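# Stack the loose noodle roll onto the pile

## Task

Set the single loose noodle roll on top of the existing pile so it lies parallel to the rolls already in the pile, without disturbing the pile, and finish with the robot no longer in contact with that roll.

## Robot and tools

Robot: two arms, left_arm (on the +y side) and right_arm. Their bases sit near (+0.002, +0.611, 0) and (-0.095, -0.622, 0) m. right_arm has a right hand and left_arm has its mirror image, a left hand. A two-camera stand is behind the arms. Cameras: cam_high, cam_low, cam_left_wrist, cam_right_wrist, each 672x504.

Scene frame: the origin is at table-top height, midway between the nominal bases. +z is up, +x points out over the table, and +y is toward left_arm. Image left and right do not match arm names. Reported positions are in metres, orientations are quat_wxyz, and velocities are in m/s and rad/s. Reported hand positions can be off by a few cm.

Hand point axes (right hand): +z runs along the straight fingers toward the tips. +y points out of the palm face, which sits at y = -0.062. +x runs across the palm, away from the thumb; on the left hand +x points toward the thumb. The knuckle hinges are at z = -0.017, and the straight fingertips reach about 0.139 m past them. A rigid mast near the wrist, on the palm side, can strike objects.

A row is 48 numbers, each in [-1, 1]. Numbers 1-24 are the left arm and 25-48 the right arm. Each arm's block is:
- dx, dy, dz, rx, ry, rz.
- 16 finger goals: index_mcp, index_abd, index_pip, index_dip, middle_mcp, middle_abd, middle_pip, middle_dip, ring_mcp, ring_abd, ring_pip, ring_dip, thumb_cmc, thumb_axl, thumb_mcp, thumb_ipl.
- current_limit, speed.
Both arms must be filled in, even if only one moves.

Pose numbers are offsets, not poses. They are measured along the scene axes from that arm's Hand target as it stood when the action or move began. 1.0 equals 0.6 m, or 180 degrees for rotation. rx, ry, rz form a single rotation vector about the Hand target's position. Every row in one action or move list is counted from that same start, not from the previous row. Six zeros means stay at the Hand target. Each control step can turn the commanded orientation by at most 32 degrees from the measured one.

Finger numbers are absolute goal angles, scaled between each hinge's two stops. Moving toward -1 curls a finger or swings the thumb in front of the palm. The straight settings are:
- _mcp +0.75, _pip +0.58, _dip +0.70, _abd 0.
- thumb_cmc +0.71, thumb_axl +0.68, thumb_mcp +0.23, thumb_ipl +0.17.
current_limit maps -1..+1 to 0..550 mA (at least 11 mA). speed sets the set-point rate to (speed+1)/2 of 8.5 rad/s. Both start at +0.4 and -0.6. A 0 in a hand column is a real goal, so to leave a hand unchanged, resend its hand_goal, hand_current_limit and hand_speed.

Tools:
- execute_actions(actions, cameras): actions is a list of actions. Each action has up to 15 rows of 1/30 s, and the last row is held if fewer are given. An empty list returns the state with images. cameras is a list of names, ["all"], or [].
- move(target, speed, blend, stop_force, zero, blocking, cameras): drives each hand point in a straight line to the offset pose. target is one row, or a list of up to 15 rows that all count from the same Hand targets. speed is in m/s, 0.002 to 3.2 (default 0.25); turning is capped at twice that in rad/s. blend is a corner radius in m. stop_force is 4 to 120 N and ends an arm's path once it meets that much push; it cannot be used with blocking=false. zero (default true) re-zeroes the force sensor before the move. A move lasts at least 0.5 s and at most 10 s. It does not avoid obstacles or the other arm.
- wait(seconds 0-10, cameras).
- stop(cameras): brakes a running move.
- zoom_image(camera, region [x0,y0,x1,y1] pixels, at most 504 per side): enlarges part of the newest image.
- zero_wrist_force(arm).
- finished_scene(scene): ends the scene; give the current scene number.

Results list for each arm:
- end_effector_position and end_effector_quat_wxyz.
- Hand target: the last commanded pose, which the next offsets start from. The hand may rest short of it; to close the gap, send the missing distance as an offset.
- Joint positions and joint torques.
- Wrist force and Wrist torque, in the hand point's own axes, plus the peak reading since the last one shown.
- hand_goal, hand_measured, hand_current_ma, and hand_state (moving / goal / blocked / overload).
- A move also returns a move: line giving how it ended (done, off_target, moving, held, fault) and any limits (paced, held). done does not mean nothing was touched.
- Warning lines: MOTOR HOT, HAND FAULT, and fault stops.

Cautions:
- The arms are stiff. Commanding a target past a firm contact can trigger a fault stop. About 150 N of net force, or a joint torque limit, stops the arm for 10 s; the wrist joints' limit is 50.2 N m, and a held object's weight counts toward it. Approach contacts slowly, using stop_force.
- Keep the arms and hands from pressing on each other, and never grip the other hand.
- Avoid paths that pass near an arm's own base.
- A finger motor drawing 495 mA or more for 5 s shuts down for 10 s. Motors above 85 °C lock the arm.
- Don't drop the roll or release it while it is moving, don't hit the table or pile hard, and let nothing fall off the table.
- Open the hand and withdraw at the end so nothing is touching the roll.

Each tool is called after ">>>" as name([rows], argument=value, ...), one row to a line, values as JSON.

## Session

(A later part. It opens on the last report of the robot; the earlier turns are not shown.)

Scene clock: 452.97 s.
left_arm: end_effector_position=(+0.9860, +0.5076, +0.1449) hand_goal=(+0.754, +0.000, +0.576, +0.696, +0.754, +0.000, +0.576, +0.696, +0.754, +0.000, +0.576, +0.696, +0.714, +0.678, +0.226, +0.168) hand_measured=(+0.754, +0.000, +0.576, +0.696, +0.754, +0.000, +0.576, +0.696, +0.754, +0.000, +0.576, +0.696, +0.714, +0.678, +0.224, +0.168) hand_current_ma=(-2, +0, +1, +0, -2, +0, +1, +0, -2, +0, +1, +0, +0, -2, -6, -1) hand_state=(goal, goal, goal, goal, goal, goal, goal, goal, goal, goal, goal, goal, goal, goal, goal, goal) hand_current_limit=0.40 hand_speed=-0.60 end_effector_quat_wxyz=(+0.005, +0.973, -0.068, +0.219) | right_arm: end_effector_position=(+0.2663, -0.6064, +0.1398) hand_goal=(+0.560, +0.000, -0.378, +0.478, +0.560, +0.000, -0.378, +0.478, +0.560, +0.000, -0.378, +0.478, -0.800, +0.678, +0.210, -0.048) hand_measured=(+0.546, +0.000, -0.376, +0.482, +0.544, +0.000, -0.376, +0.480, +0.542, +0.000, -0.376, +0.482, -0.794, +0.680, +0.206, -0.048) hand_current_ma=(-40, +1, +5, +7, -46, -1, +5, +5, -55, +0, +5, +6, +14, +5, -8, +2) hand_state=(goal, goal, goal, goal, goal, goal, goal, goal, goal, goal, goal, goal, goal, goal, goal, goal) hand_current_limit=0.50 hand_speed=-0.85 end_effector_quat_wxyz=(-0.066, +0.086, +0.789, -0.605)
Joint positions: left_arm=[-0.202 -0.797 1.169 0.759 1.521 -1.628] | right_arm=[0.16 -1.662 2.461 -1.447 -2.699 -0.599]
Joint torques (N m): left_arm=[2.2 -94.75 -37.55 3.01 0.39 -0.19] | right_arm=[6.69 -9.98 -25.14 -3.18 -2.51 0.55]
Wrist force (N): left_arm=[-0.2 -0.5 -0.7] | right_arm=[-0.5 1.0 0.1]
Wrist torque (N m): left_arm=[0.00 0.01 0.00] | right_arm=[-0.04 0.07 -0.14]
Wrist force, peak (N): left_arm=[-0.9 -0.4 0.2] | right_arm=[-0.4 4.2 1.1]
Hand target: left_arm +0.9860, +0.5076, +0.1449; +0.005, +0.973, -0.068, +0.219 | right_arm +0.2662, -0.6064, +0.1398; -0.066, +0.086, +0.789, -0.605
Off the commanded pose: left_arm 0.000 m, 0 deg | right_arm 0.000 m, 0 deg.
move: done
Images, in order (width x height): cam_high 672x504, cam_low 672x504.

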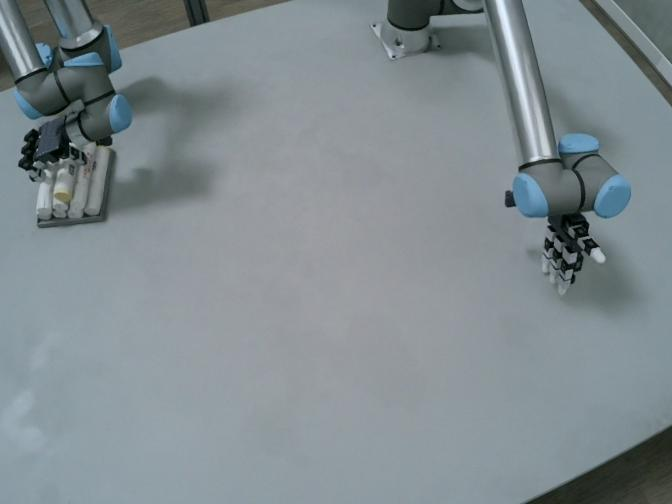

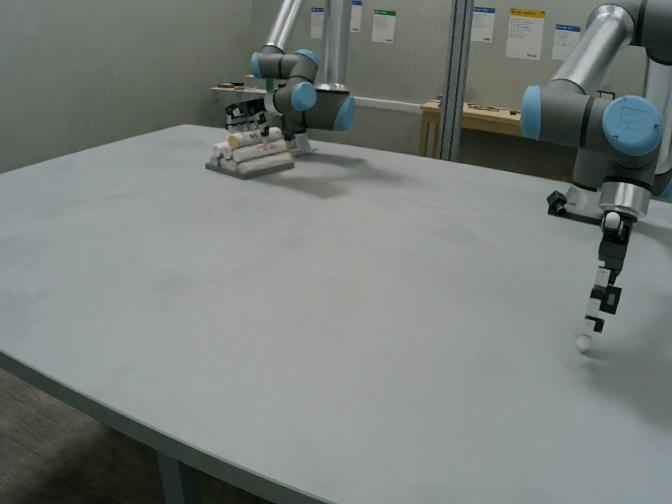

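Released and nested. Lift away.

>>> move(target=[0,0,0,0,0,0,0.754,0,0.576,0.696,0.754,0,0.576,0.696,0.754,0,0.576,0.696,0.714,0.678,0.226,0.168,0.4,-0.6,0,0,0.18,0,0,0,0.56,0,-0.378,0.477,0.56,0,-0.378,0.477,0.56,0,-0.378,0.477,-0.8,0.678,0.21,-0.049,0.5,-0.85], speed=0.12, cameras=["cam_high","cam_low"])

>>> zoom_image(camera="cam_low", region=[190, 80, 310, 190])

>>> zoom_image(camera="cam_high", region=[0, 100, 140, 240])

Scene clock: 466.37 s.
left_arm: end_effector_position=(+0.9860, +0.5076, +0.1449) hand_goal=(+0.754, +0.000, +0.576, +0.696, +0.754, +0.000, +0.576, +0.696, +0.754, +0.000, +0.576, +0.696, +0.714, +0.678, +0.226, +0.168) hand_measured=(+0.754, +0.000, +0.576, +0.696, +0.754, +0.000, +0.576, +0.696, +0.754, +0.000, +0.576, +0.696, +0.714, +0.678, +0.224, +0.168) hand_current_ma=(-2, +0, +1, +0, -2, +0, +1, +0, -2, +0, +1, +0, +0, -2, -6, -1) hand_state=(goal, goal, goal, goal, goal, goal, goal, goal, goal, goal, goal, goal, goal, goal, goal, goal) hand_current_limit=0.40 hand_speed=-0.60 end_effector_quat_wxyz=(+0.005, +0.973, -0.068, +0.219) | right_arm: end_effector_position=(+0.2663, -0.6064, +0.2478) hand_goal=(+0.560, +0.000, -0.378, +0.478, +0.560, +0.000, -0.378, +0.478, +0.560, +0.000, -0.378, +0.478, -0.800, +0.678, +0.210, -0.048) hand_measured=(+0.548, +0.000, -0.376, +0.482, +0.546, +0.000, -0.376, +0.480, +0.544, +0.000, -0.376, +0.480, -0.794, +0.680, +0.206, -0.048) hand_current_ma=(-37, +1, +5, +7, -42, -1, +5, +5, -51, +0, +5, +6, +13, +5, -8, +2) hand_state=(goal, goal, goal, goal, goal, goal, goal, goal, goal, goal, goal, goal, goal, goal, goal, goal) hand_current_limit=0.50 hand_speed=-0.85 end_effector_quat_wxyz=(-0.066, +0.086, +0.789, -0.605)
Joint positions: left_arm=[-0.202 -0.797 1.169 0.759 1.521 -1.628] | right_arm=[0.16 -1.822 2.344 -1.17 -2.699 -0.599]
Joint torques (N m): left_arm=[2.81 -95.24 -37.44 3.04 0.29 -0.23] | right_arm=[10.57 -22.05 -29.15 -0.54 2.52 -0.46]
Wrist force (N): left_arm=[-0.7 -0.1 0.0] | right_arm=[-0.5 1.0 0.4]
Wrist torque (N m): left_arm=[-0.01 0.09 -0.06] | right_arm=[-0.11 0.11 -0.08]
Wrist force, peak (N): left_arm=[-1.2 -0.3 -0.3] | right_arm=[0.0 2.9 1.0]
Hand target: left_arm +0.9860, +0.5076, +0.1449; +0.005, +0.973, -0.068, +0.219 | right_arm +0.2662, -0.6064, +0.2478; -0.066, +0.086, +0.789, -0.605
Off the commanded pose: left_arm 0.000 m, 0 deg | right_arm 0.000 m, 0 deg.
move: done
Images, in order (width x height): cam_high 672x504, cam_low 672x504.

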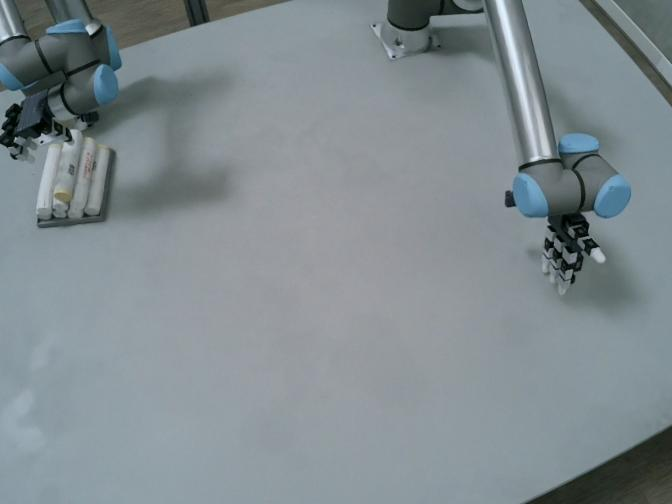

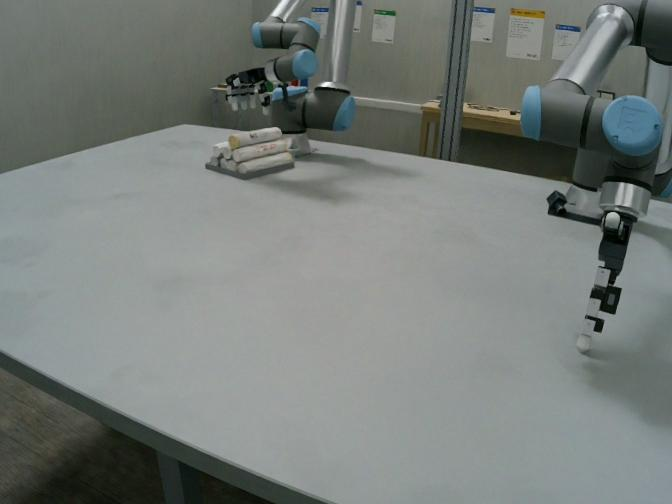

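Scaled by 4.200 from the camera's 672x504 image, which has a finer 960x720 frame.

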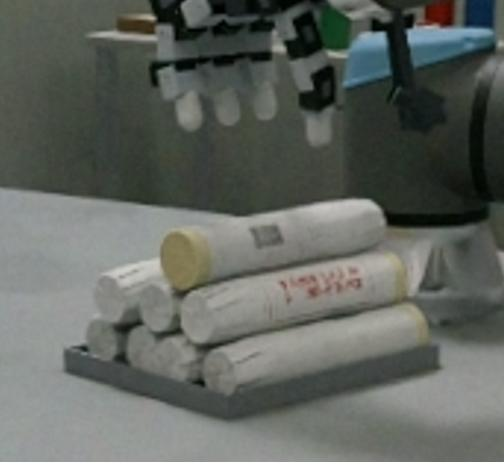

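Scaled by 3.600 from the camera's 672x504 image, which has a finer 960x720 frame.

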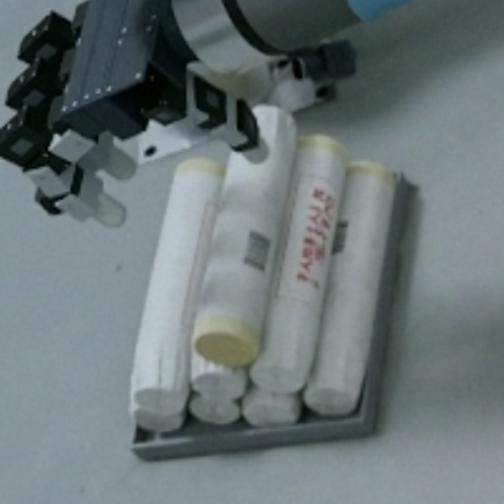

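>>> finished_scene(scene=2)

The scene is finished: the task was done.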